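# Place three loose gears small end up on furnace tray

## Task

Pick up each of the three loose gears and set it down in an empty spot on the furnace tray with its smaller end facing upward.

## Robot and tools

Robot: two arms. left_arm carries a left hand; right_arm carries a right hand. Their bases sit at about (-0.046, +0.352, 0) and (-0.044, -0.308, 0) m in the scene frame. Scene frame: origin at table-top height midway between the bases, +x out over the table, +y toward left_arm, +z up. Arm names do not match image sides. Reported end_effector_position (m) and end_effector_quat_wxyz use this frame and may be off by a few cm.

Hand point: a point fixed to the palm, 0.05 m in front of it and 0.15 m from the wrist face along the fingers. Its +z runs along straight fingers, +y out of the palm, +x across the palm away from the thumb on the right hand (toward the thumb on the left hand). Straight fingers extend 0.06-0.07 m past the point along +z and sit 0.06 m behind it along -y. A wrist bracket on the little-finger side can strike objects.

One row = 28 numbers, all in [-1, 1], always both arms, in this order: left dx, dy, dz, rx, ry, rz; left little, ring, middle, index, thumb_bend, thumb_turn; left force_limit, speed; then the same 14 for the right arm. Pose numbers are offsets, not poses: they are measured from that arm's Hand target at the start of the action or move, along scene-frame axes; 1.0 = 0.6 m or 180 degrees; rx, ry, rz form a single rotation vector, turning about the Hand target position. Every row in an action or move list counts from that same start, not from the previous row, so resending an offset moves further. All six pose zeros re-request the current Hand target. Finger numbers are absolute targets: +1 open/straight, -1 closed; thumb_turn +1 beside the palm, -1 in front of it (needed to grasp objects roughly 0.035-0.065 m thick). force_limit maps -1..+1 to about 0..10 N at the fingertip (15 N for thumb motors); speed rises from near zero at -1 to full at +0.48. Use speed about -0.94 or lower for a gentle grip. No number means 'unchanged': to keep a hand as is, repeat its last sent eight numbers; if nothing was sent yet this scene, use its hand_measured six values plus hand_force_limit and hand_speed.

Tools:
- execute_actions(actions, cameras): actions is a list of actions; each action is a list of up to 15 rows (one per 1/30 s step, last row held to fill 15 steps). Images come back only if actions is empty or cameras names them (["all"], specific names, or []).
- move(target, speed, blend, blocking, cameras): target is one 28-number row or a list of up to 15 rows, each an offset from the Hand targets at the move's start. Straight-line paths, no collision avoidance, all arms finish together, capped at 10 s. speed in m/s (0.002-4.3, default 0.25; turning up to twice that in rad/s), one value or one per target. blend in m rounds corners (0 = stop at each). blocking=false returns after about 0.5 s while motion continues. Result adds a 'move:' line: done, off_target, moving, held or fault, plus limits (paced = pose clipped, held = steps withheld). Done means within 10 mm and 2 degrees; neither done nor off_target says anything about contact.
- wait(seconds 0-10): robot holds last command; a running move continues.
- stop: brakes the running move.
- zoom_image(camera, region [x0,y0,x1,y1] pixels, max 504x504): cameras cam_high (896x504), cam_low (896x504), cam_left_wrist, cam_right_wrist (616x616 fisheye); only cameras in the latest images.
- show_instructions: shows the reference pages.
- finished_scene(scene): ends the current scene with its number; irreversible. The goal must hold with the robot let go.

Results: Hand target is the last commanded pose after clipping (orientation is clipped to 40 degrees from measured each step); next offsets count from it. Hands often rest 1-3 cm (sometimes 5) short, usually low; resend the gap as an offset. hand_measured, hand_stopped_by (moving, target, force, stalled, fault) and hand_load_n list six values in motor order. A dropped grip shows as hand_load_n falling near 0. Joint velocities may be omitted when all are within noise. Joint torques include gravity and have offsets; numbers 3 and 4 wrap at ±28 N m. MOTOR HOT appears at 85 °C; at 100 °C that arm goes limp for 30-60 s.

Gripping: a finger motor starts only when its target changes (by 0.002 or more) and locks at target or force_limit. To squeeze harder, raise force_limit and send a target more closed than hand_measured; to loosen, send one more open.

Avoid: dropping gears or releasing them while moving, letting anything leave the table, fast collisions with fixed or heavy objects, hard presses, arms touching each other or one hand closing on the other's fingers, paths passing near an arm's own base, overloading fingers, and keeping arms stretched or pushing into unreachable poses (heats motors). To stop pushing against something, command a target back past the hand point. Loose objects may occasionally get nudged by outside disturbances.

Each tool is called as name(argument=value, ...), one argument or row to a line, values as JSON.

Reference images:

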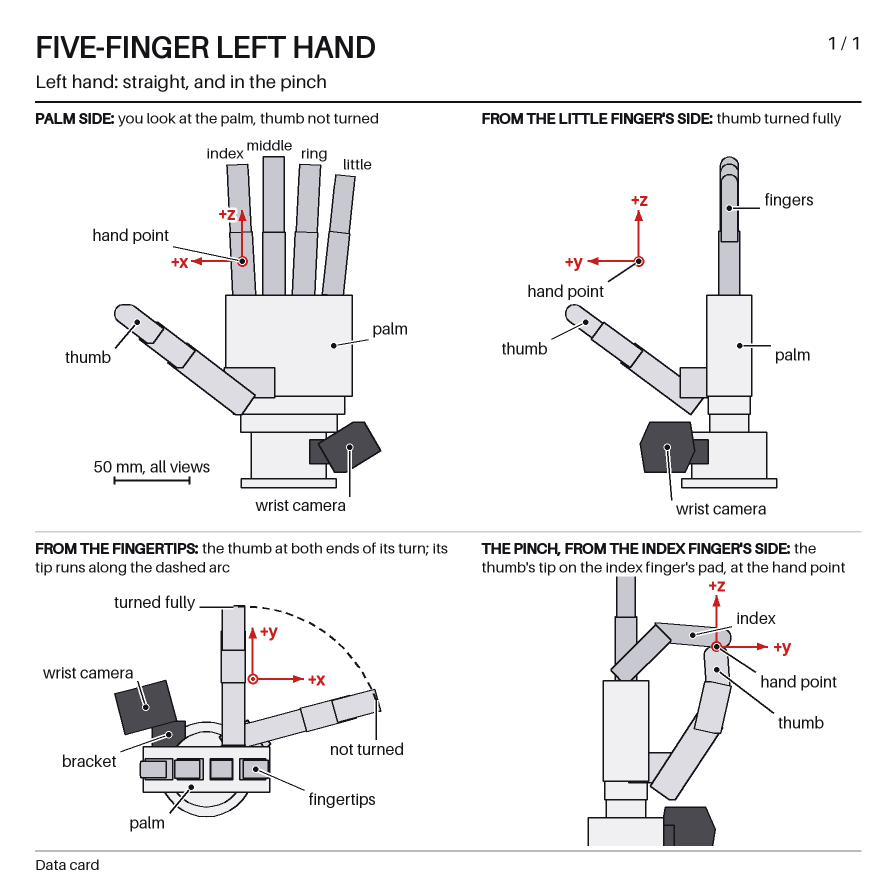

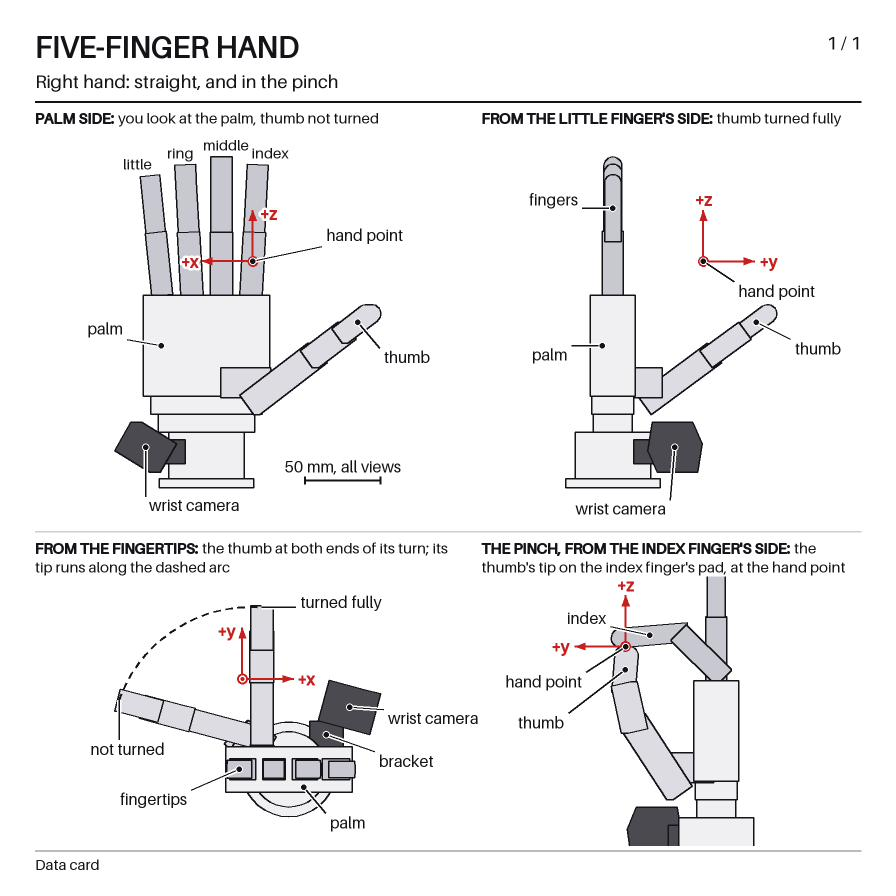

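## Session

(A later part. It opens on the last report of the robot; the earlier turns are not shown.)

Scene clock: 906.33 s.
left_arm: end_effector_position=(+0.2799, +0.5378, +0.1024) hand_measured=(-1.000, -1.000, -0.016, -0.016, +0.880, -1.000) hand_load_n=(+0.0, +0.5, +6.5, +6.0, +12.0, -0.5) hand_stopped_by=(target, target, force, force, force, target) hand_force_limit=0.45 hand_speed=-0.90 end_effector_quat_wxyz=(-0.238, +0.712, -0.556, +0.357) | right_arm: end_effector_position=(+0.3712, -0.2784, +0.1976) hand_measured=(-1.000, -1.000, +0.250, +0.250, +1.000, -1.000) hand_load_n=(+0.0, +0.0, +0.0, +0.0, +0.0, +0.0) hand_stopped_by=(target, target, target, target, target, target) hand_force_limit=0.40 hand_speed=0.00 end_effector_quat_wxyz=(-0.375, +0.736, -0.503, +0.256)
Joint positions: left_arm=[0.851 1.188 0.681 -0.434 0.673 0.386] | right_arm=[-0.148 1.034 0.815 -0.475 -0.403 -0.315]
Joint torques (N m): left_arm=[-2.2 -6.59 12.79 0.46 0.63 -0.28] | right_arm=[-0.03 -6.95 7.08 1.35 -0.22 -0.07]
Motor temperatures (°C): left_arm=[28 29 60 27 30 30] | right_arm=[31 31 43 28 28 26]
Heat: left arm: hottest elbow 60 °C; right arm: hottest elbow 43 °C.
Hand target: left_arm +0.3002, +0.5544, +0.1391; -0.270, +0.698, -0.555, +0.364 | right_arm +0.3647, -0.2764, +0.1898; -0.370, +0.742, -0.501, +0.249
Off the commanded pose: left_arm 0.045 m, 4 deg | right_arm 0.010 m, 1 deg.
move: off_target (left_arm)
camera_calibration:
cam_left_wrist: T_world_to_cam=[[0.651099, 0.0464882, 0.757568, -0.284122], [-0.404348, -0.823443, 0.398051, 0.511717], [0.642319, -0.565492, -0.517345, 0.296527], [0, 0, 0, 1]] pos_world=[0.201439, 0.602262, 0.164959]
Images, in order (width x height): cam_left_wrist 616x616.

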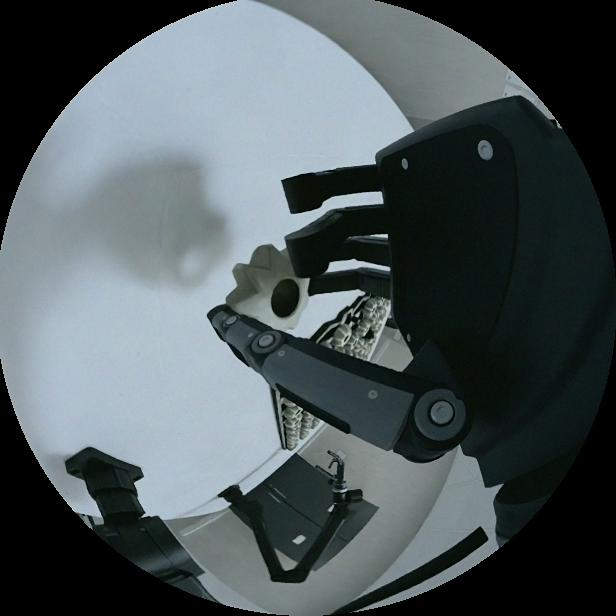

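move(
  target=[0.0,0,0.0,0.559,0.0935,-0.02,-1,-1,-0.35,-0.35,0.3,-1,0.45,-0.9, 0,0,0,0,0,0,-1,-1,0.25,0.25,1,-1,0.4,0],
  speed=0.2,
  cameras=["cam_left_wrist","cam_low","cam_high"],
)

zoom_image(
  camera="cam_low",
  region=[460, 160, 560, 260],
)

Scene clock: 915.53 s.
left_arm: end_effector_position=(+0.2964, +0.5552, +0.1293) hand_measured=(-1.000, -1.000, -0.016, -0.016, +0.880, -1.000) hand_load_n=(+0.0, +0.0, +6.5, +5.5, +11.5, +2.0) hand_stopped_by=(target, target, force, force, force, target) hand_force_limit=0.45 hand_speed=-0.90 end_effector_quat_wxyz=(+0.615, -0.275, +0.688, +0.271) | right_arm: end_effector_position=(+0.3712, -0.2784, +0.1976) hand_measured=(-1.000, -1.000, +0.250, +0.250, +1.000, -1.000) hand_load_n=(+0.0, +0.5, +0.0, +0.0, -0.5, +0.0) hand_stopped_by=(target, target, target, target, target, target) hand_force_limit=0.40 hand_speed=0.00 end_effector_quat_wxyz=(-0.375, +0.736, -0.503, +0.256)
Joint positions: left_arm=[0.088 1.294 0.265 0.903 -0.695 1.524] | right_arm=[-0.148 1.034 0.815 -0.475 -0.403 -0.315]
Joint torques (N m): left_arm=[-2.2 -3.78 5.75 2.17 -0.24 0.35] | right_arm=[-0.09 -6.89 7.08 1.35 -0.22 -0.07]
Motor temperatures (°C): left_arm=[28 29 61 27 30 30] | right_arm=[31 31 42 28 28 26]
Heat: left arm: hottest elbow 61 °C; right arm: hottest elbow 42 °C.
Hand target: left_arm +0.3001, +0.5544, +0.1389; +0.623, -0.263, +0.682, +0.278 | right_arm +0.3647, -0.2764, +0.1898; -0.370, +0.742, -0.501, +0.249
Off the commanded pose: left_arm 0.011 m, 2 deg | right_arm 0.010 m, 1 deg.
move: off_target (left_arm)
camera_calibration:
cam_left_wrist: T_world_to_cam=[[0.687201, -0.679099, -0.258032, 0.207379], [-0.56539, -0.276925, -0.776947, 0.41814], [0.456169, 0.679807, -0.574258, -0.319172], [0, 0, 0, 1]] pos_world=[0.239497, 0.4736, 0.195096]
Images, in order (width x height): cam_high 896x504, cam_low 896x504, cam_left_wrist 616x616.

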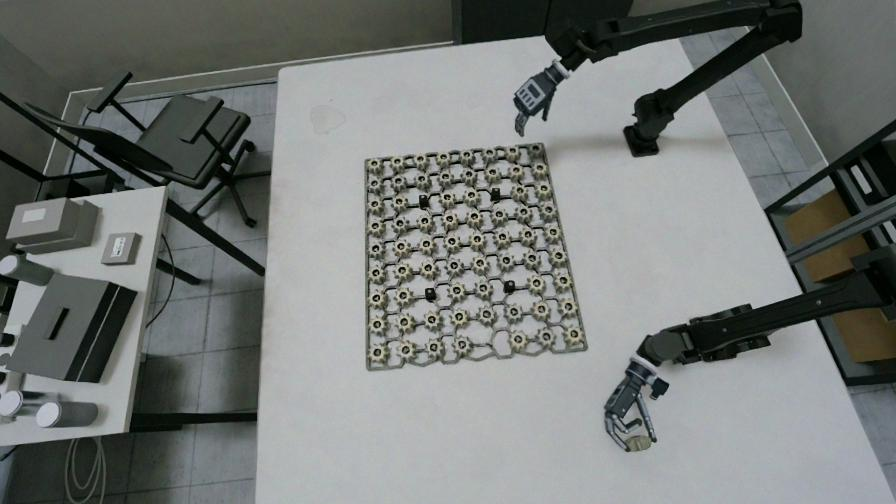

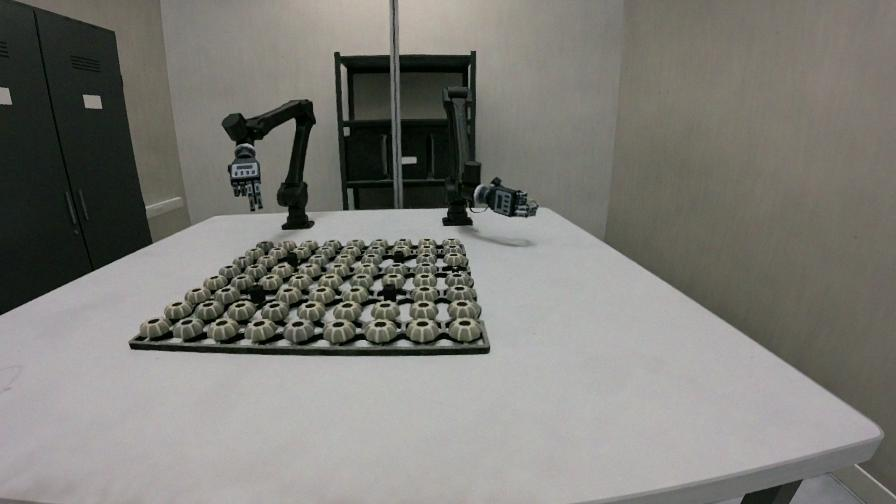

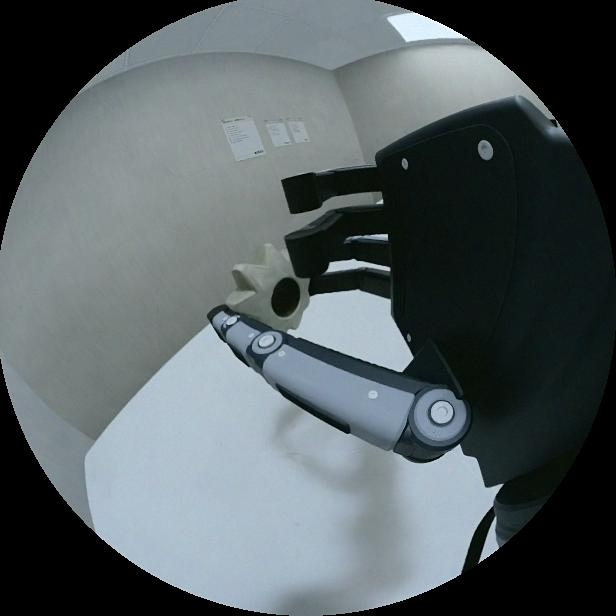

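Scaled by 5.040.

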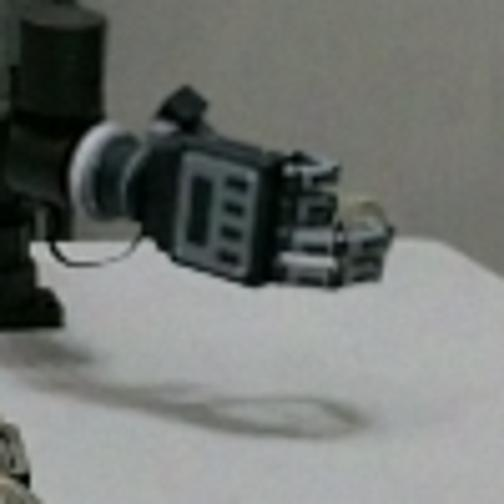

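move(
  target=[0.0,0,-0.13,0,0,0,-1,-1,-0.35,-0.35,0.3,-1,0.45,-0.9, 0,0,0,0,0,0,-1,-1,0.25,0.25,1,-1,0.4,0],
  speed=0.12,
)

move(
  target=[0.0,0,-0.017,0,0,0,-1,-1,-0.35,-0.35,0.3,-1,0.45,-0.9, 0,0,0,0,0,0,-1,-1,0.25,0.25,1,-1,0.4,0],
  speed=0.06,
  cameras=["cam_left_wrist","cam_low"],
)

zoom_image(
  camera="cam_low",
  region=[460, 170, 550, 260],
)

Scene clock: 922.90 s.
left_arm: end_effector_position=(+0.2944, +0.5550, +0.0476) hand_measured=(-1.000, -1.000, -0.016, -0.016, +0.880, -1.000) hand_load_n=(+0.0, +0.0, +6.5, +5.5, +11.0, +1.5) hand_stopped_by=(target, target, force, force, force, target) hand_force_limit=0.45 hand_speed=-0.90 end_effector_quat_wxyz=(+0.610, -0.273, +0.692, +0.272) | right_arm: end_effector_position=(+0.3712, -0.2784, +0.1976) hand_measured=(-1.000, -1.000, +0.250, +0.250, +1.000, -1.000) hand_load_n=(+0.5, +0.0, +0.0, +0.0, +0.0, +0.0) hand_stopped_by=(target, target, target, target, target, target) hand_force_limit=0.40 hand_speed=0.00 end_effector_quat_wxyz=(-0.375, +0.736, -0.503, +0.256)
Joint positions: left_arm=[0.088 1.769 0.241 1.388 -0.695 1.525] | right_arm=[-0.148 1.034 0.815 -0.475 -0.403 -0.315]
Joint torques (N m): left_arm=[-2.26 -6.89 2.17 2.17 -0.26 0.36] | right_arm=[-0.03 -6.89 7.06 1.35 -0.22 -0.07]
Motor temperatures (°C): left_arm=[28 29 60 27 30 31] | right_arm=[31 31 42 28 28 26]
Heat: left arm: hottest elbow 60 °C; right arm: hottest elbow 42 °C.
Hand target: left_arm +0.3002, +0.5544, +0.0609; +0.623, -0.263, +0.681, +0.278 | right_arm +0.3647, -0.2764, +0.1898; -0.370, +0.742, -0.501, +0.249
Off the commanded pose: left_arm 0.014 m, 2 deg | right_arm 0.010 m, 1 deg.
move: off_target (left_arm)

Scene clock: 923.80 s.
left_arm: end_effector_position=(+0.2933, +0.5549, +0.0403) hand_measured=(-1.000, -1.000, -0.016, -0.016, +0.880, -1.000) hand_load_n=(+0.0, +0.0, +6.5, +5.5, +11.5, +2.0) hand_stopped_by=(target, target, force, force, force, target) hand_force_limit=0.45 hand_speed=-0.90 end_effector_quat_wxyz=(+0.612, -0.274, +0.690, +0.272) | right_arm: end_effector_position=(+0.3712, -0.2784, +0.1976) hand_measured=(-1.000, -1.000, +0.250, +0.250, +1.000, -1.000) hand_load_n=(+0.0, +0.0, +0.0, +0.0, +0.0, +0.0) hand_stopped_by=(target, target, target, target, target, target) hand_force_limit=0.40 hand_speed=0.00 end_effector_quat_wxyz=(-0.375, +0.736, -0.503, +0.256)
Joint positions: left_arm=[0.088 1.822 0.241 1.446 -0.695 1.525] | right_arm=[-0.148 1.034 0.815 -0.475 -0.403 -0.315]
Joint torques (N m): left_arm=[-2.2 -6.42 2.11 2.17 -0.26 0.36] | right_arm=[-0.03 -6.95 7.06 1.35 -0.22 -0.07]
Motor temperatures (°C): left_arm=[28 29 60 27 30 31] | right_arm=[31 31 42 28 28 26]
Heat: left arm: hottest elbow 60 °C; right arm: hottest elbow 42 °C.
Hand target: left_arm +0.3002, +0.5544, +0.0507; +0.623, -0.263, +0.681, +0.278 | right_arm +0.3647, -0.2764, +0.1898; -0.370, +0.742, -0.501, +0.249
Off the commanded pose: left_arm 0.013 m, 2 deg | right_arm 0.010 m, 1 deg.
move: off_target (left_arm)
camera_calibration:
cam_left_wrist: T_world_to_cam=[[0.684811, -0.679178, -0.264104, 0.187376], [-0.57227, -0.276848, -0.771921, 0.348988], [0.451155, 0.679759, -0.578262, -0.367075], [0, 0, 0, 1]] pos_world=[0.237006, 0.4734, 0.106612]
Images, in order (width x height): cam_low 896x504, cam_left_wrist 616x616.

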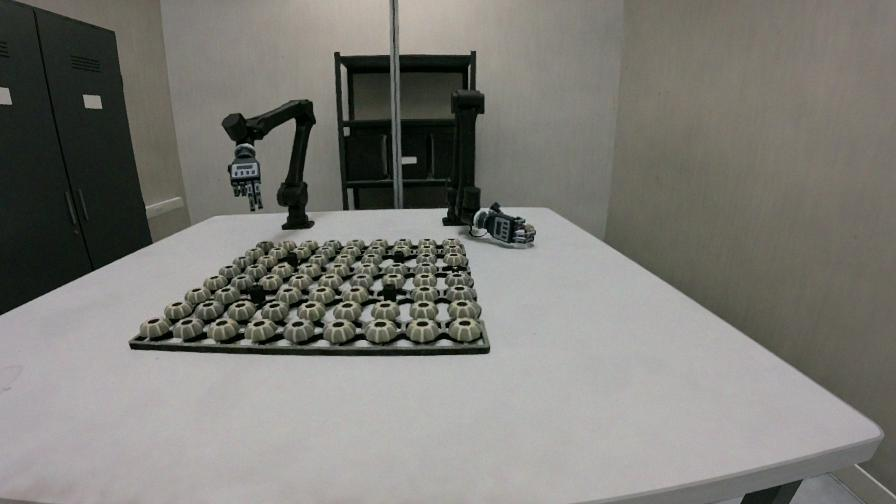

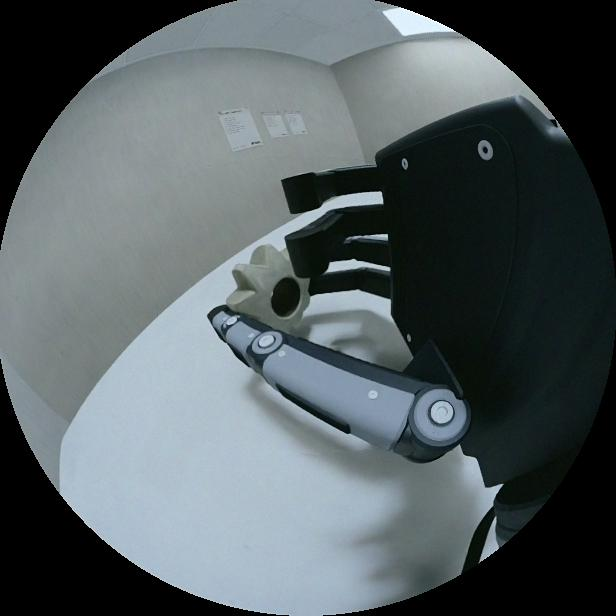

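Scaled by 5.600.

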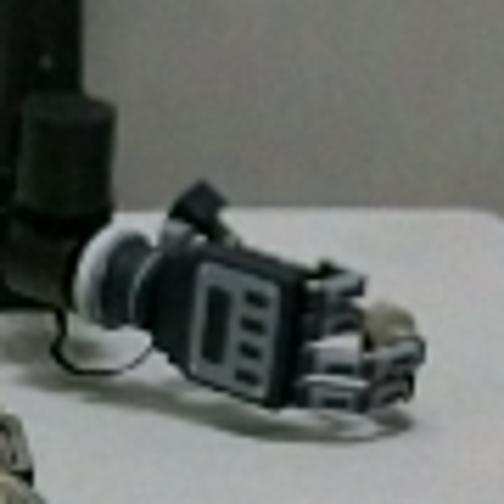

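move(
  target=[0.0,0,-0.010,0,0,0,-1,-1,-0.35,-0.35,0.3,-1,0.45,-0.9, 0,0,0,0,0,0,-1,-1,0.25,0.25,1,-1,0.4,0],
  speed=0.05,
)

move(
  target=[0.0,0,-0.006,0,0,0,-1,-1,-0.35,-0.35,0.3,-1,0.45,-0.9, 0,0,0,0,0,0,-1,-1,0.25,0.25,1,-1,0.4,0],
  speed=0.05,
  cameras=["cam_left_wrist","cam_low"],
)

zoom_image(
  camera="cam_low",
  region=[490, 200, 550, 260],
)

zoom_image(
  camera="cam_left_wrist",
  region=[200, 220, 420, 440],
)

Scene clock: 930.07 s.
left_arm: end_effector_position=(+0.2919, +0.5548, +0.0344) hand_measured=(-1.000, -1.000, -0.016, -0.016, +0.880, -1.000) hand_load_n=(+0.0, +0.0, +6.5, +5.0, +11.5, +2.0) hand_stopped_by=(target, target, force, force, force, target) hand_force_limit=0.45 hand_speed=-0.90 end_effector_quat_wxyz=(+0.612, -0.273, +0.691, +0.272) | right_arm: end_effector_position=(+0.3712, -0.2784, +0.1976) hand_measured=(-1.000, -1.000, +0.250, +0.250, +1.000, -1.000) hand_load_n=(+0.0, +0.0, +0.0, +0.0, +0.0, +0.0) hand_stopped_by=(target, target, target, target, target, target) hand_force_limit=0.40 hand_speed=0.00 end_effector_quat_wxyz=(-0.375, +0.736, -0.503, +0.256)
Joint positions: left_arm=[0.088 1.857 0.241 1.48 -0.695 1.525] | right_arm=[-0.148 1.034 0.815 -0.475 -0.403 -0.315]
Joint torques (N m): left_arm=[-2.32 -6.36 2.09 2.18 -0.27 0.35] | right_arm=[-0.03 -6.95 7.08 1.35 -0.22 -0.07]
Motor temperatures (°C): left_arm=[28 29 59 27 30 31] | right_arm=[31 31 42 28 28 26]
Heat: left arm: hottest elbow 59 °C; right arm: hottest elbow 42 °C.
Hand target: left_arm +0.3002, +0.5544, +0.0447; +0.623, -0.263, +0.682, +0.278 | right_arm +0.3647, -0.2764, +0.1898; -0.370, +0.742, -0.501, +0.249
Off the commanded pose: left_arm 0.013 m, 2 deg | right_arm 0.010 m, 1 deg.
move: off_target (left_arm)

Scene clock: 930.87 s.
left_arm: end_effector_position=(+0.2910, +0.5547, +0.0309) hand_measured=(-1.000, -1.000, -0.016, -0.016, +0.880, -1.000) hand_load_n=(+0.0, +0.0, +7.0, +5.5, +11.5, +2.0) hand_stopped_by=(target, target, force, force, force, target) hand_force_limit=0.45 hand_speed=-0.90 end_effector_quat_wxyz=(+0.611, -0.273, +0.691, +0.272) | right_arm: end_effector_position=(+0.3712, -0.2784, +0.1976) hand_measured=(-1.000, -1.000, +0.250, +0.250, +1.000, -1.000) hand_load_n=(+0.0, +0.0, +0.0, +0.0, +0.0, +0.0) hand_stopped_by=(target, target, target, target, target, target) hand_force_limit=0.40 hand_speed=0.00 end_effector_quat_wxyz=(-0.375, +0.736, -0.503, +0.256)
Joint positions: left_arm=[0.088 1.878 0.241 1.5 -0.695 1.525] | right_arm=[-0.148 1.034 0.815 -0.475 -0.403 -0.315]
Joint torques (N m): left_arm=[-2.2 -6.42 2.07 2.15 -0.26 0.36] | right_arm=[-0.03 -6.95 7.06 1.36 -0.22 -0.07]
Motor temperatures (°C): left_arm=[28 29 59 27 30 31] | right_arm=[31 31 42 28 28 26]
Heat: left arm: hottest elbow 59 °C; right arm: hottest elbow 42 °C.
Hand target: left_arm +0.3002, +0.5544, +0.0411; +0.623, -0.263, +0.682, +0.278 | right_arm +0.3647, -0.2764, +0.1898; -0.370, +0.742, -0.501, +0.249
Off the commanded pose: left_arm 0.014 m, 2 deg | right_arm 0.010 m, 1 deg.
move: off_target (left_arm)
camera_calibration:
cam_left_wrist: T_world_to_cam=[[0.683928, -0.679252, -0.266196, 0.186694], [-0.574868, -0.277107, -0.769895, 0.341172], [0.449188, 0.67958, -0.580001, -0.370593], [0, 0, 0, 1]] pos_world=[0.234909, 0.473201, 0.0974191]
Images, in order (width x height): cam_low 896x504, cam_left_wrist 616x616.

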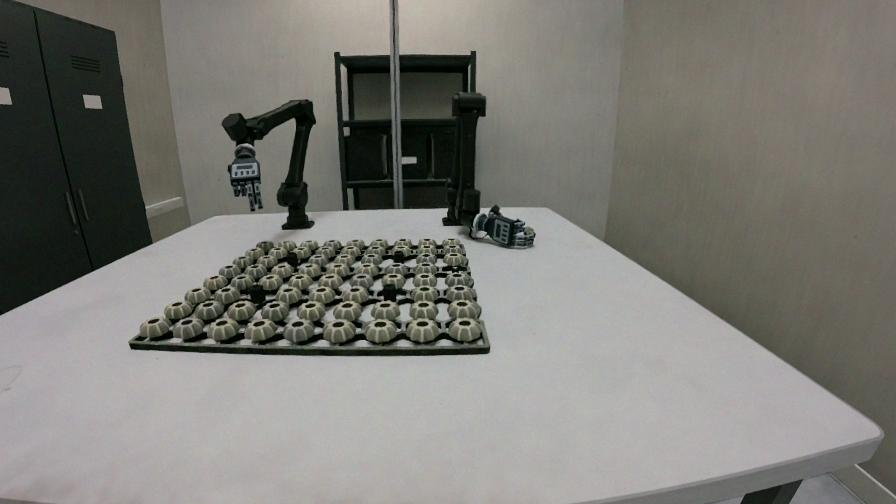

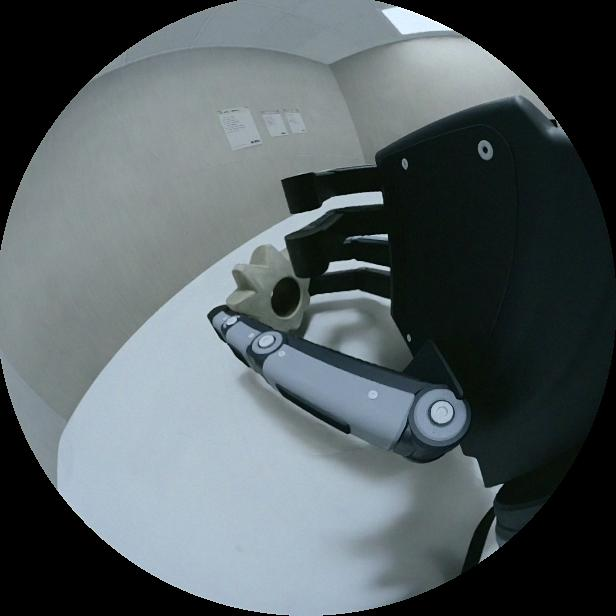

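Scaled by 8.400.

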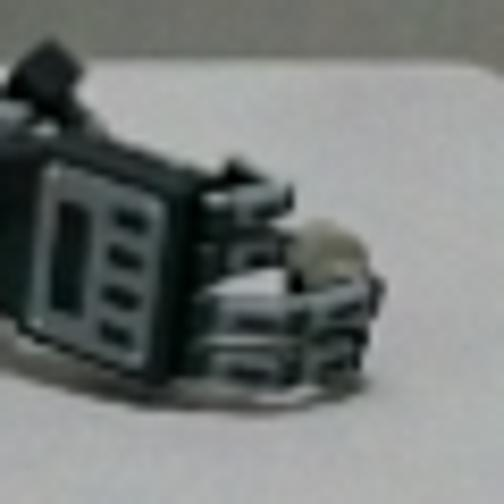

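Scaled by 2.291 from the camera's 616x616 image, which has a finer 880x880 frame.

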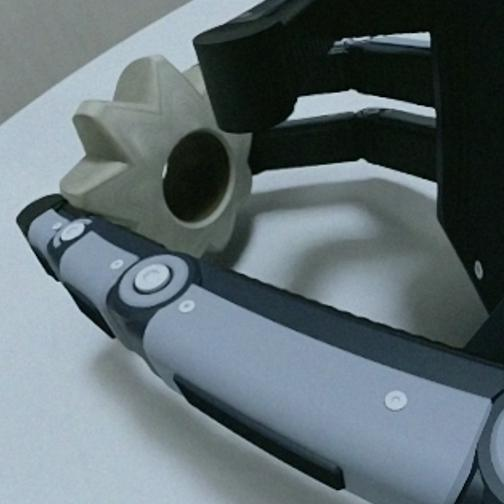

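move(
  target=[0.0,0,-0.005,0,0,0,-1,-1,-0.35,-0.35,0.3,-1,0.45,-0.9, 0,0,0,0,0,0,-1,-1,0.25,0.25,1,-1,0.4,0],
  speed=0.05,
)

move(
  target=[0.0,0,-0.005,0,0,0,-1,-1,-0.35,-0.35,0.3,-1,0.45,-0.9, 0,0,0,0,0,0,-1,-1,0.25,0.25,1,-1,0.4,0],
  speed=0.05,
  cameras=["cam_left_wrist","cam_low"],
)

zoom_image(
  camera="cam_left_wrist",
  region=[200, 220, 420, 440],
)

Scene clock: 934.50 s.
left_arm: end_effector_position=(+0.2901, +0.5546, +0.0277) hand_measured=(-1.000, -1.000, -0.016, -0.016, +0.880, -1.000) hand_load_n=(+0.0, +0.0, +6.5, +5.0, +11.5, +2.0) hand_stopped_by=(target, target, force, force, force, target) hand_force_limit=0.45 hand_speed=-0.90 end_effector_quat_wxyz=(+0.610, -0.273, +0.692, +0.272) | right_arm: end_effector_position=(+0.3712, -0.2784, +0.1976) hand_measured=(-1.000, -1.000, +0.250, +0.250, +1.000, -1.000) hand_load_n=(+0.0, +0.0, +0.0, -0.5, +0.0, +0.0) hand_stopped_by=(target, target, target, target, target, target) hand_force_limit=0.40 hand_speed=0.00 end_effector_quat_wxyz=(-0.375, +0.736, -0.503, +0.256)
Joint positions: left_arm=[0.088 1.897 0.241 1.516 -0.695 1.525] | right_arm=[-0.148 1.034 0.815 -0.475 -0.403 -0.315]
Joint torques (N m): left_arm=[-2.32 -6.42 2.1 2.14 -0.26 0.36] | right_arm=[-0.03 -6.89 7.06 1.36 -0.22 -0.07]
Motor temperatures (°C): left_arm=[28 29 58 27 30 31] | right_arm=[31 31 42 28 28 26]
Heat: left arm: hottest elbow 58 °C; right arm: hottest elbow 42 °C.
Hand target: left_arm +0.3002, +0.5544, +0.0381; +0.623, -0.263, +0.682, +0.278 | right_arm +0.3647, -0.2764, +0.1898; -0.370, +0.742, -0.501, +0.249
Off the commanded pose: left_arm 0.015 m, 2 deg | right_arm 0.010 m, 1 deg.
move: off_target (left_arm)

Scene clock: 935.23 s.
left_arm: end_effector_position=(+0.2915, +0.5549, +0.0266) hand_measured=(-1.000, -1.000, -0.016, -0.016, +0.880, -1.000) hand_load_n=(+0.0, +0.0, +6.5, +5.5, +11.5, +1.5) hand_stopped_by=(target, target, force, force, force, target) hand_force_limit=0.45 hand_speed=-0.90 end_effector_quat_wxyz=(+0.612, -0.273, +0.690, +0.273) | right_arm: end_effector_position=(+0.3712, -0.2784, +0.1976) hand_measured=(-1.000, -1.000, +0.250, +0.250, +1.000, -1.000) hand_load_n=(+0.0, +0.0, +0.0, +0.0, +0.0, +0.0) hand_stopped_by=(target, target, target, target, target, target) hand_force_limit=0.40 hand_speed=0.00 end_effector_quat_wxyz=(-0.375, +0.736, -0.503, +0.256)
Joint positions: left_arm=[0.088 1.913 0.246 1.534 -0.695 1.529] | right_arm=[-0.148 1.034 0.815 -0.475 -0.403 -0.315]
Joint torques (N m): left_arm=[-2.26 -6.36 1.78 2.1 -0.22 0.32] | right_arm=[-0.09 -6.95 7.06 1.36 -0.22 -0.07]
Motor temperatures (°C): left_arm=[28 29 58 27 30 31] | right_arm=[31 31 42 28 28 26]
Heat: left arm: hottest elbow 58 °C; right arm: hottest elbow 42 °C.
Hand target: left_arm +0.3001, +0.5544, +0.0351; +0.623, -0.263, +0.682, +0.278 | right_arm +0.3647, -0.2764, +0.1898; -0.370, +0.742, -0.501, +0.249
Off the commanded pose: left_arm 0.012 m, 2 deg | right_arm 0.010 m, 1 deg.
move: off_target (left_arm)
camera_calibration:
cam_left_wrist: T_world_to_cam=[[0.684967, -0.678155, -0.266319, 0.184414], [-0.572562, -0.274996, -0.772366, 0.336462], [0.450548, 0.681529, -0.57665, -0.375053], [0, 0, 0, 1]] pos_world=[0.235307, 0.473197, 0.092711]
Images, in order (width x height): cam_low 896x504, cam_left_wrist 616x616.

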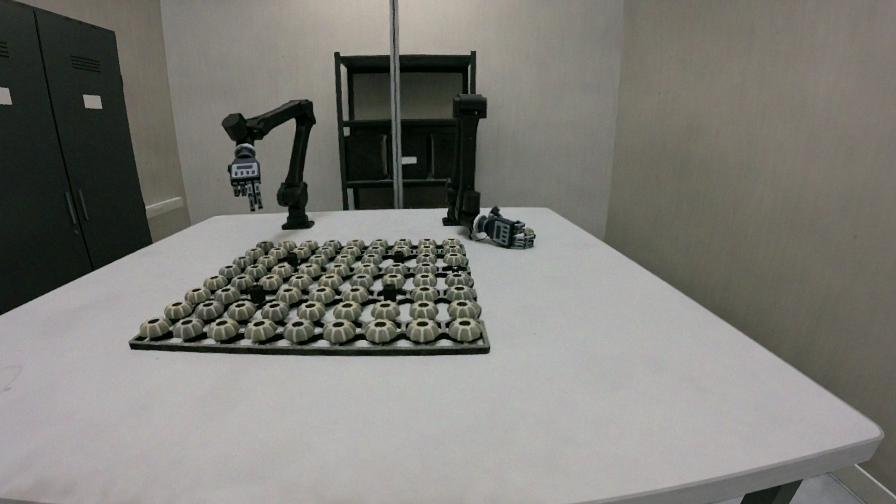

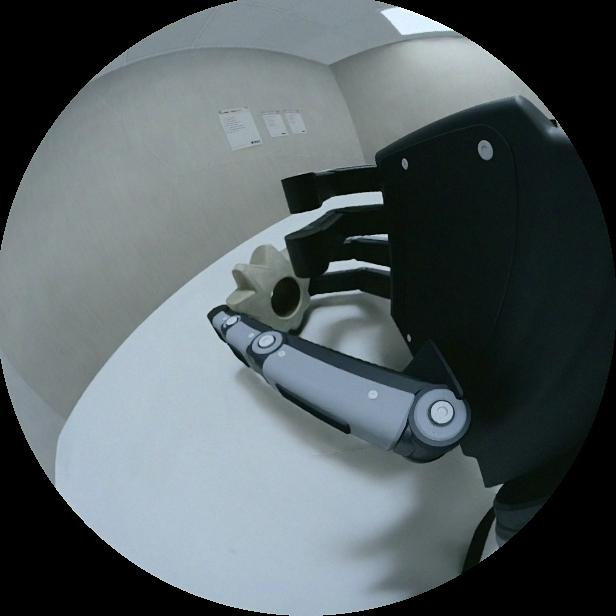

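Scaled by 2.291 from the camera's 616x616 image, which has a finer 880x880 frame.

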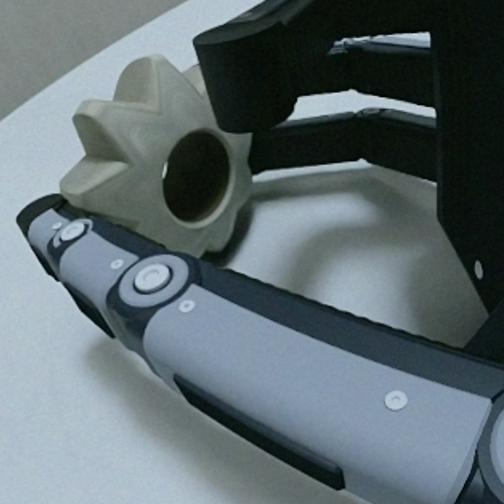

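move(
  target=[0.0,0,0.0,0,0,0,-1,-1,0.15,0.15,1,-1,0.45,-0.85, 0,0,0,0,0,0,-1,-1,0.25,0.25,1,-1,0.4,0],
  speed=0.05,
  cameras=["cam_left_wrist","cam_low"],
)

zoom_image(
  camera="cam_left_wrist",
  region=[200, 220, 420, 440],
)

Scene clock: 940.07 s.
left_arm: end_effector_position=(+0.2943, +0.5558, +0.0315) hand_measured=(-1.000, -1.000, +0.150, +0.150, +1.000, -1.000) hand_load_n=(+0.0, +0.0, +0.0, +0.0, +0.0, +0.0) hand_stopped_by=(target, target, target, target, target, target) hand_force_limit=0.45 hand_speed=-0.85 end_effector_quat_wxyz=(+0.616, -0.268, +0.686, +0.278) | right_arm: end_effector_position=(+0.3712, -0.2784, +0.1976) hand_measured=(-1.000, -1.000, +0.250, +0.250, +1.000, -1.000) hand_load_n=(+0.0, +0.0, +0.0, +0.0, +0.0, +0.0) hand_stopped_by=(target, target, target, target, target, target) hand_force_limit=0.40 hand_speed=0.00 end_effector_quat_wxyz=(-0.375, +0.736, -0.503, +0.256)
Joint positions: left_arm=[0.088 1.913 0.252 1.549 -0.697 1.551] | right_arm=[-0.148 1.034 0.815 -0.475 -0.403 -0.315]
Joint torques (N m): left_arm=[-2.26 -6.3 1.43 1.69 -0.12 0.13] | right_arm=[-0.03 -6.95 7.06 1.36 -0.22 -0.07]
Motor temperatures (°C): left_arm=[28 29 58 27 30 31] | right_arm=[31 31 42 28 28 26]
Heat: left arm: hottest elbow 58 °C; right arm: hottest elbow 42 °C.
Hand target: left_arm +0.3000, +0.5544, +0.0351; +0.623, -0.263, +0.682, +0.279 | right_arm +0.3647, -0.2764, +0.1898; -0.370, +0.742, -0.501, +0.249
Off the commanded pose: left_arm 0.007 m, 1 deg | right_arm 0.010 m, 1 deg.
move: done
camera_calibration:
cam_left_wrist: T_world_to_cam=[[0.685585, -0.674105, -0.274875, 0.182231], [-0.569143, -0.26088, -0.779755, 0.333445], [0.453927, 0.691031, -0.562517, -0.380806], [0, 0, 0, 1]] pos_world=[0.237701, 0.472981, 0.0958861]
Images, in order (width x height): cam_low 896x504, cam_left_wrist 616x616.

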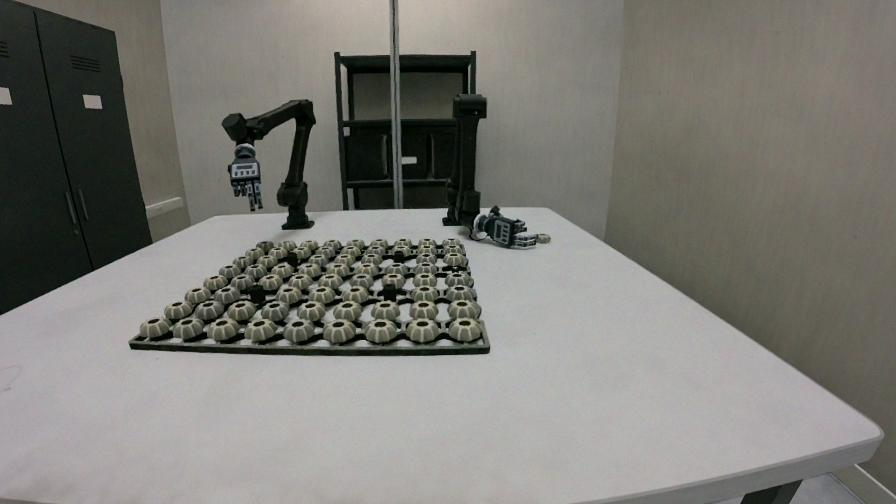

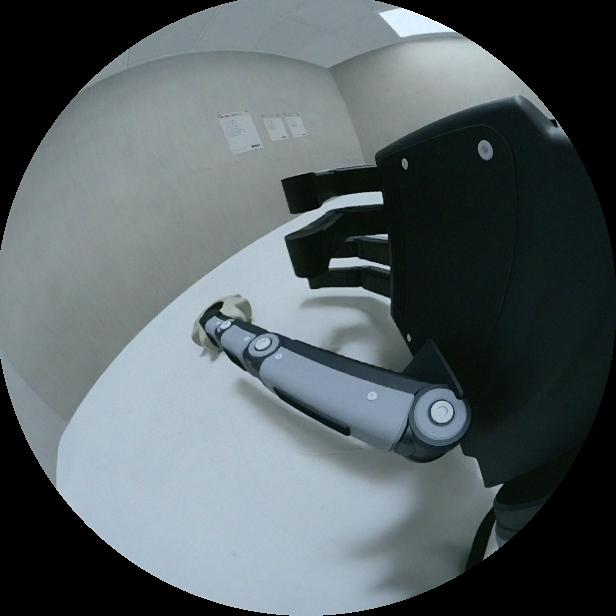

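Scaled by 2.291 from the camera's 616x616 image, which has a finer 880x880 frame.

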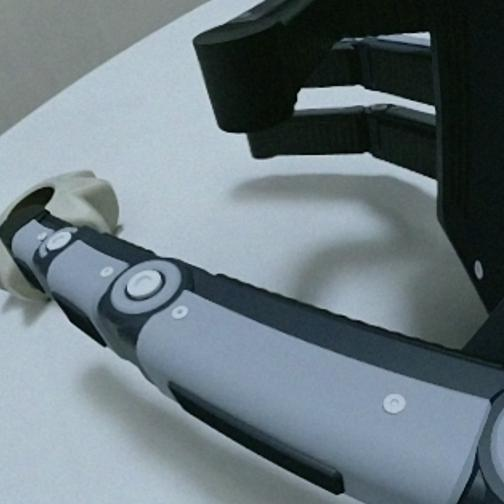

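move(
  target=[
    [0.01,-0.09,0.02,0,0,0,-1,-1,0.15,0.15,1,-1,0.45,-0.85, 0,0,0,0,0,0,-1,-1,0.25,0.25,1,-1,0.4,0],
    [0.01,-0.09,0.12,0,0,0,-1,-1,0.15,0.15,1,-1,0.45,-0.85, 0,0,0,0,0,0,-1,-1,0.25,0.25,1,-1,0.4,0],
  ],
  speed=[0.08,0.15],
  blend=[0.01,0],
  cameras=["cam_left_wrist","cam_low","cam_high"],
)

zoom_image(
  camera="cam_low",
  region=[510, 210, 580, 280],
)

zoom_image(
  camera="cam_high",
  region=[590, 410, 670, 490],
)

zoom_image(
  camera="cam_left_wrist",
  region=[100, 200, 300, 400],
)

Scene clock: 945.93 s.
left_arm: end_effector_position=(+0.3011, +0.5025, +0.1055) hand_measured=(-1.000, -1.000, +0.150, +0.150, +1.000, -1.000) hand_load_n=(+0.0, +0.0, +0.0, +0.0, +0.0, +0.0) hand_stopped_by=(target, target, target, target, target, target) hand_force_limit=0.45 hand_speed=-0.85 end_effector_quat_wxyz=(+0.619, -0.259, +0.685, +0.284) | right_arm: end_effector_position=(+0.3712, -0.2784, +0.1976) hand_measured=(-1.000, -1.000, +0.250, +0.250, +1.000, -1.000) hand_load_n=(+0.0, +0.0, +0.0, +0.0, +0.0, +0.0) hand_stopped_by=(target, target, target, target, target, target) hand_force_limit=0.40 hand_speed=0.00 end_effector_quat_wxyz=(-0.375, +0.736, -0.503, +0.256)
Joint positions: left_arm=[-0.123 1.481 0.256 1.11 -0.903 1.55] | right_arm=[-0.148 1.034 0.815 -0.475 -0.403 -0.315]
Joint torques (N m): left_arm=[-1.79 -4.78 4.77 0.76 -0.18 -0.12] | right_arm=[-0.03 -6.95 7.06 1.36 -0.22 -0.07]
Motor temperatures (°C): left_arm=[28 29 57 27 30 31] | right_arm=[31 31 42 28 28 26]
Heat: left arm: hottest elbow 57 °C; right arm: hottest elbow 42 °C.
Hand target: left_arm +0.3061, +0.5004, +0.1071; +0.623, -0.263, +0.681, +0.278 | right_arm +0.3647, -0.2764, +0.1898; -0.370, +0.742, -0.501, +0.249
Off the commanded pose: left_arm 0.006 m, 1 deg | right_arm 0.010 m, 1 deg.
move: done
camera_calibration:
cam_left_wrist: T_world_to_cam=[[0.681022, -0.67166, -0.291688, 0.163886], [-0.572454, -0.239939, -0.784044, 0.372076], [0.456624, 0.700929, -0.547898, -0.312755], [0, 0, 0, 1]] pos_world=[0.244198, 0.41857, 0.16817]
Images, in order (width x height): cam_high 896x504, cam_low 896x504, cam_left_wrist 616x616.

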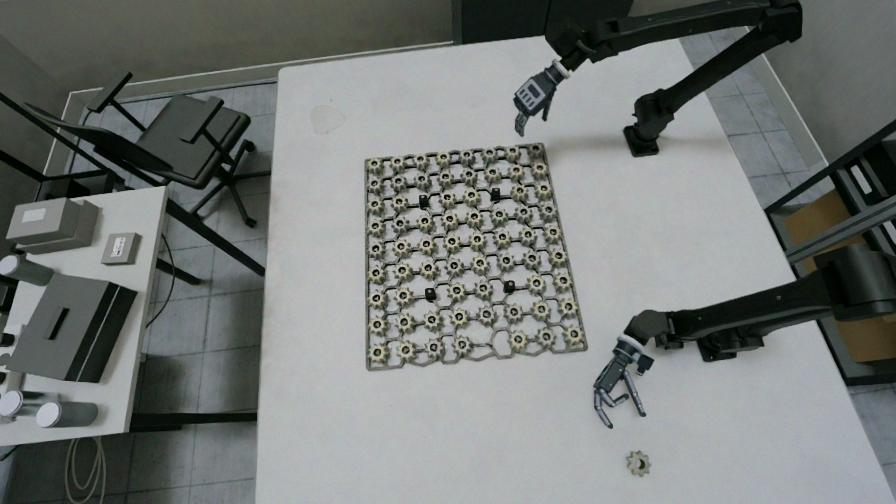

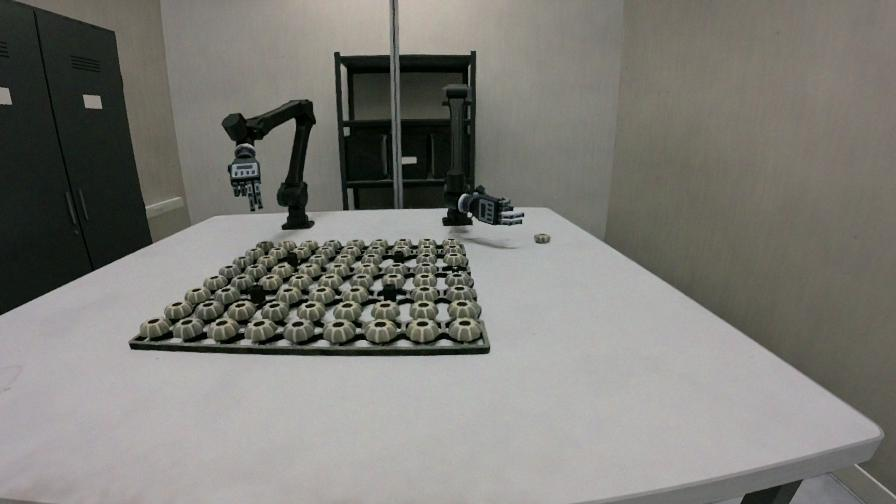

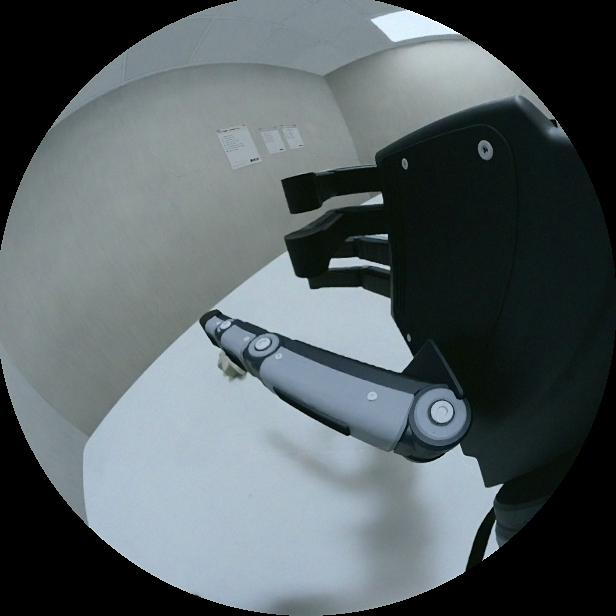

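Scaled by 7.200.

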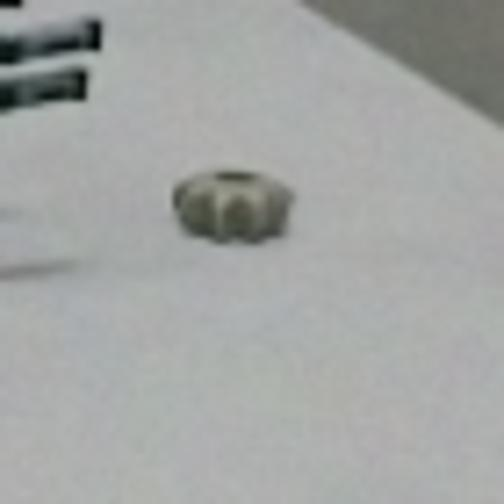

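Scaled by 6.300.

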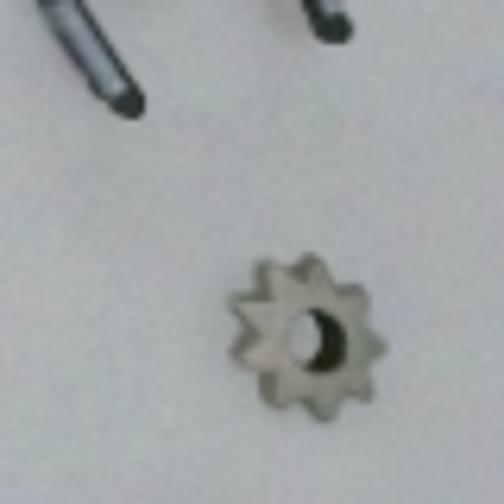

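Scaled by 2.520 from the camera's 616x616 image, which has a finer 880x880 frame.

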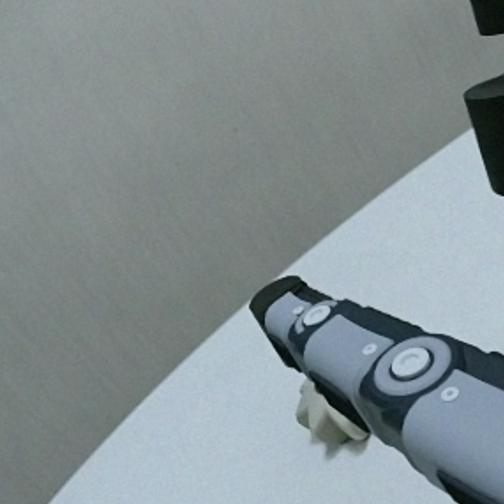

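move(
  target=[
    [-0.01,0.05,0.07,-0.2,-0.07,0.03,-1,-1,0.25,0.25,1,-1,0.45,0, 0,0,0,0,0,0,-1,-1,0.25,0.25,1,-1,0.4,0],
    [-0.035,0.216,0.0715,-0.5803,-0.2024,0.0966,-1,-1,0.25,0.25,1,-1,0.45,0, 0,0,0,0,0,0,-1,-1,0.25,0.25,1,-1,0.4,0],
  ],
  speed=0.25,
  blend=[0.03,0],
  cameras=["cam_left_wrist","cam_low","cam_high"],
)

zoom_image(
  camera="cam_left_wrist",
  region=[150, 150, 300, 300],
)

Scene clock: 1025.27 s.
left_arm: end_effector_position=(+0.2733, +0.6119, +0.1267) hand_measured=(-1.000, -1.000, +0.250, +0.250, +1.000, -1.000) hand_load_n=(+0.0, +0.0, +0.0, +0.0, +0.0, +0.0) hand_stopped_by=(target, target, target, target, target, target) hand_force_limit=0.45 hand_speed=0.00 end_effector_quat_wxyz=(-0.276, +0.799, -0.397, +0.357) | right_arm: end_effector_position=(+0.3712, -0.2784, +0.1976) hand_measured=(-1.000, -1.000, +0.250, +0.250, +1.000, -1.000) hand_load_n=(+0.0, +0.0, +0.0, +0.0, -0.5, +0.0) hand_stopped_by=(target, target, target, target, target, target) hand_force_limit=0.40 hand_speed=0.00 end_effector_quat_wxyz=(-0.375, +0.736, -0.503, +0.256)
Joint positions: left_arm=[1.005 1.207 0.717 -0.33 0.628 0.111] | right_arm=[-0.148 1.034 0.815 -0.475 -0.403 -0.315]
Joint torques (N m): left_arm=[-1.49 -5.07 12.41 0.49 0.52 -0.21] | right_arm=[0.03 -6.95 7.06 1.35 -0.22 -0.07]
Motor temperatures (°C): left_arm=[28 28 55 27 29 30] | right_arm=[31 31 41 28 29 26]
Heat: left arm: hottest elbow 55 °C; right arm: hottest elbow 41 °C.
Hand target: left_arm +0.2852, +0.6301, +0.1501; -0.293, +0.792, -0.394, +0.362 | right_arm +0.3647, -0.2764, +0.1898; -0.370, +0.742, -0.501, +0.249
Off the commanded pose: left_arm 0.032 m, 2 deg | right_arm 0.010 m, 1 deg.
move: off_target (left_arm)
camera_calibration:
cam_left_wrist: T_world_to_cam=[[0.539182, 0.335395, 0.772524, -0.44971], [-0.127677, -0.874126, 0.468618, 0.506739], [0.832455, -0.351304, -0.428491, 0.160929], [0, 0, 0, 1]] pos_world=[0.173208, 0.650319, 0.178901]
Images, in order (width x height): cam_high 896x504, cam_low 896x504, cam_left_wrist 616x616.

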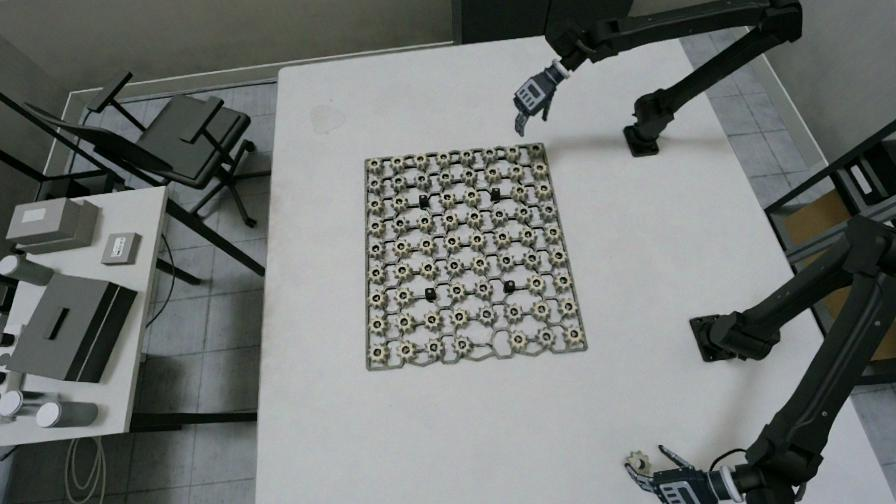

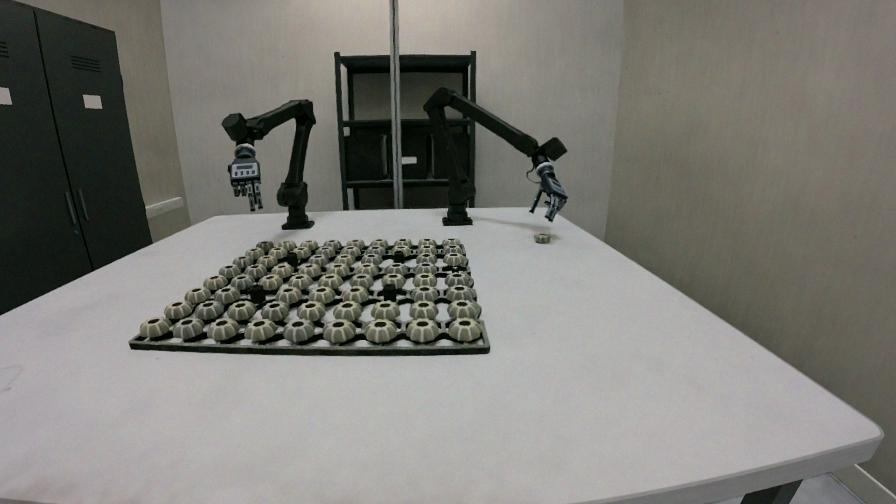

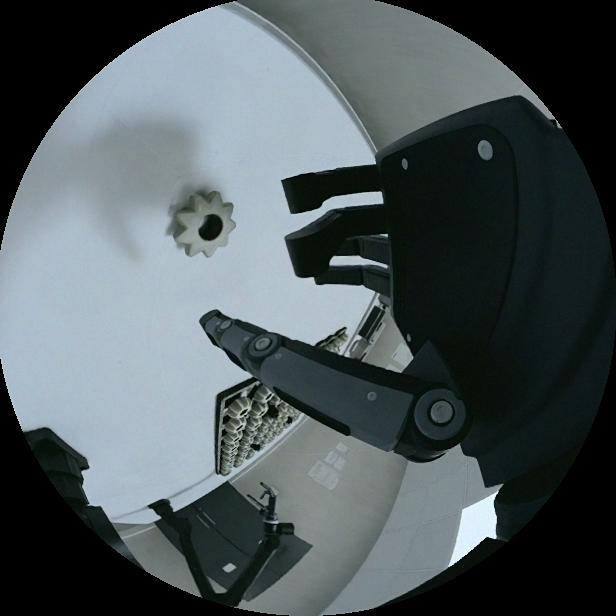

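Scaled by 3.360 from the camera's 616x616 image, which has a finer 880x880 frame.

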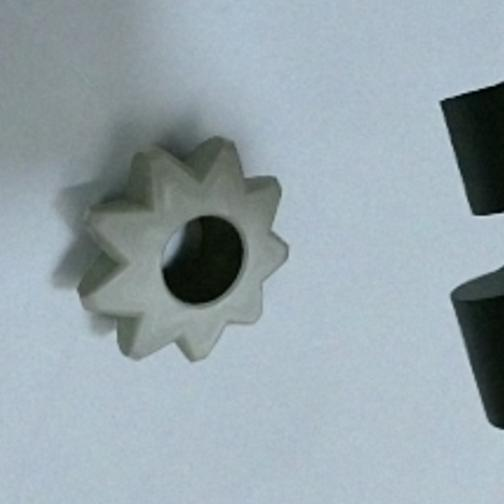

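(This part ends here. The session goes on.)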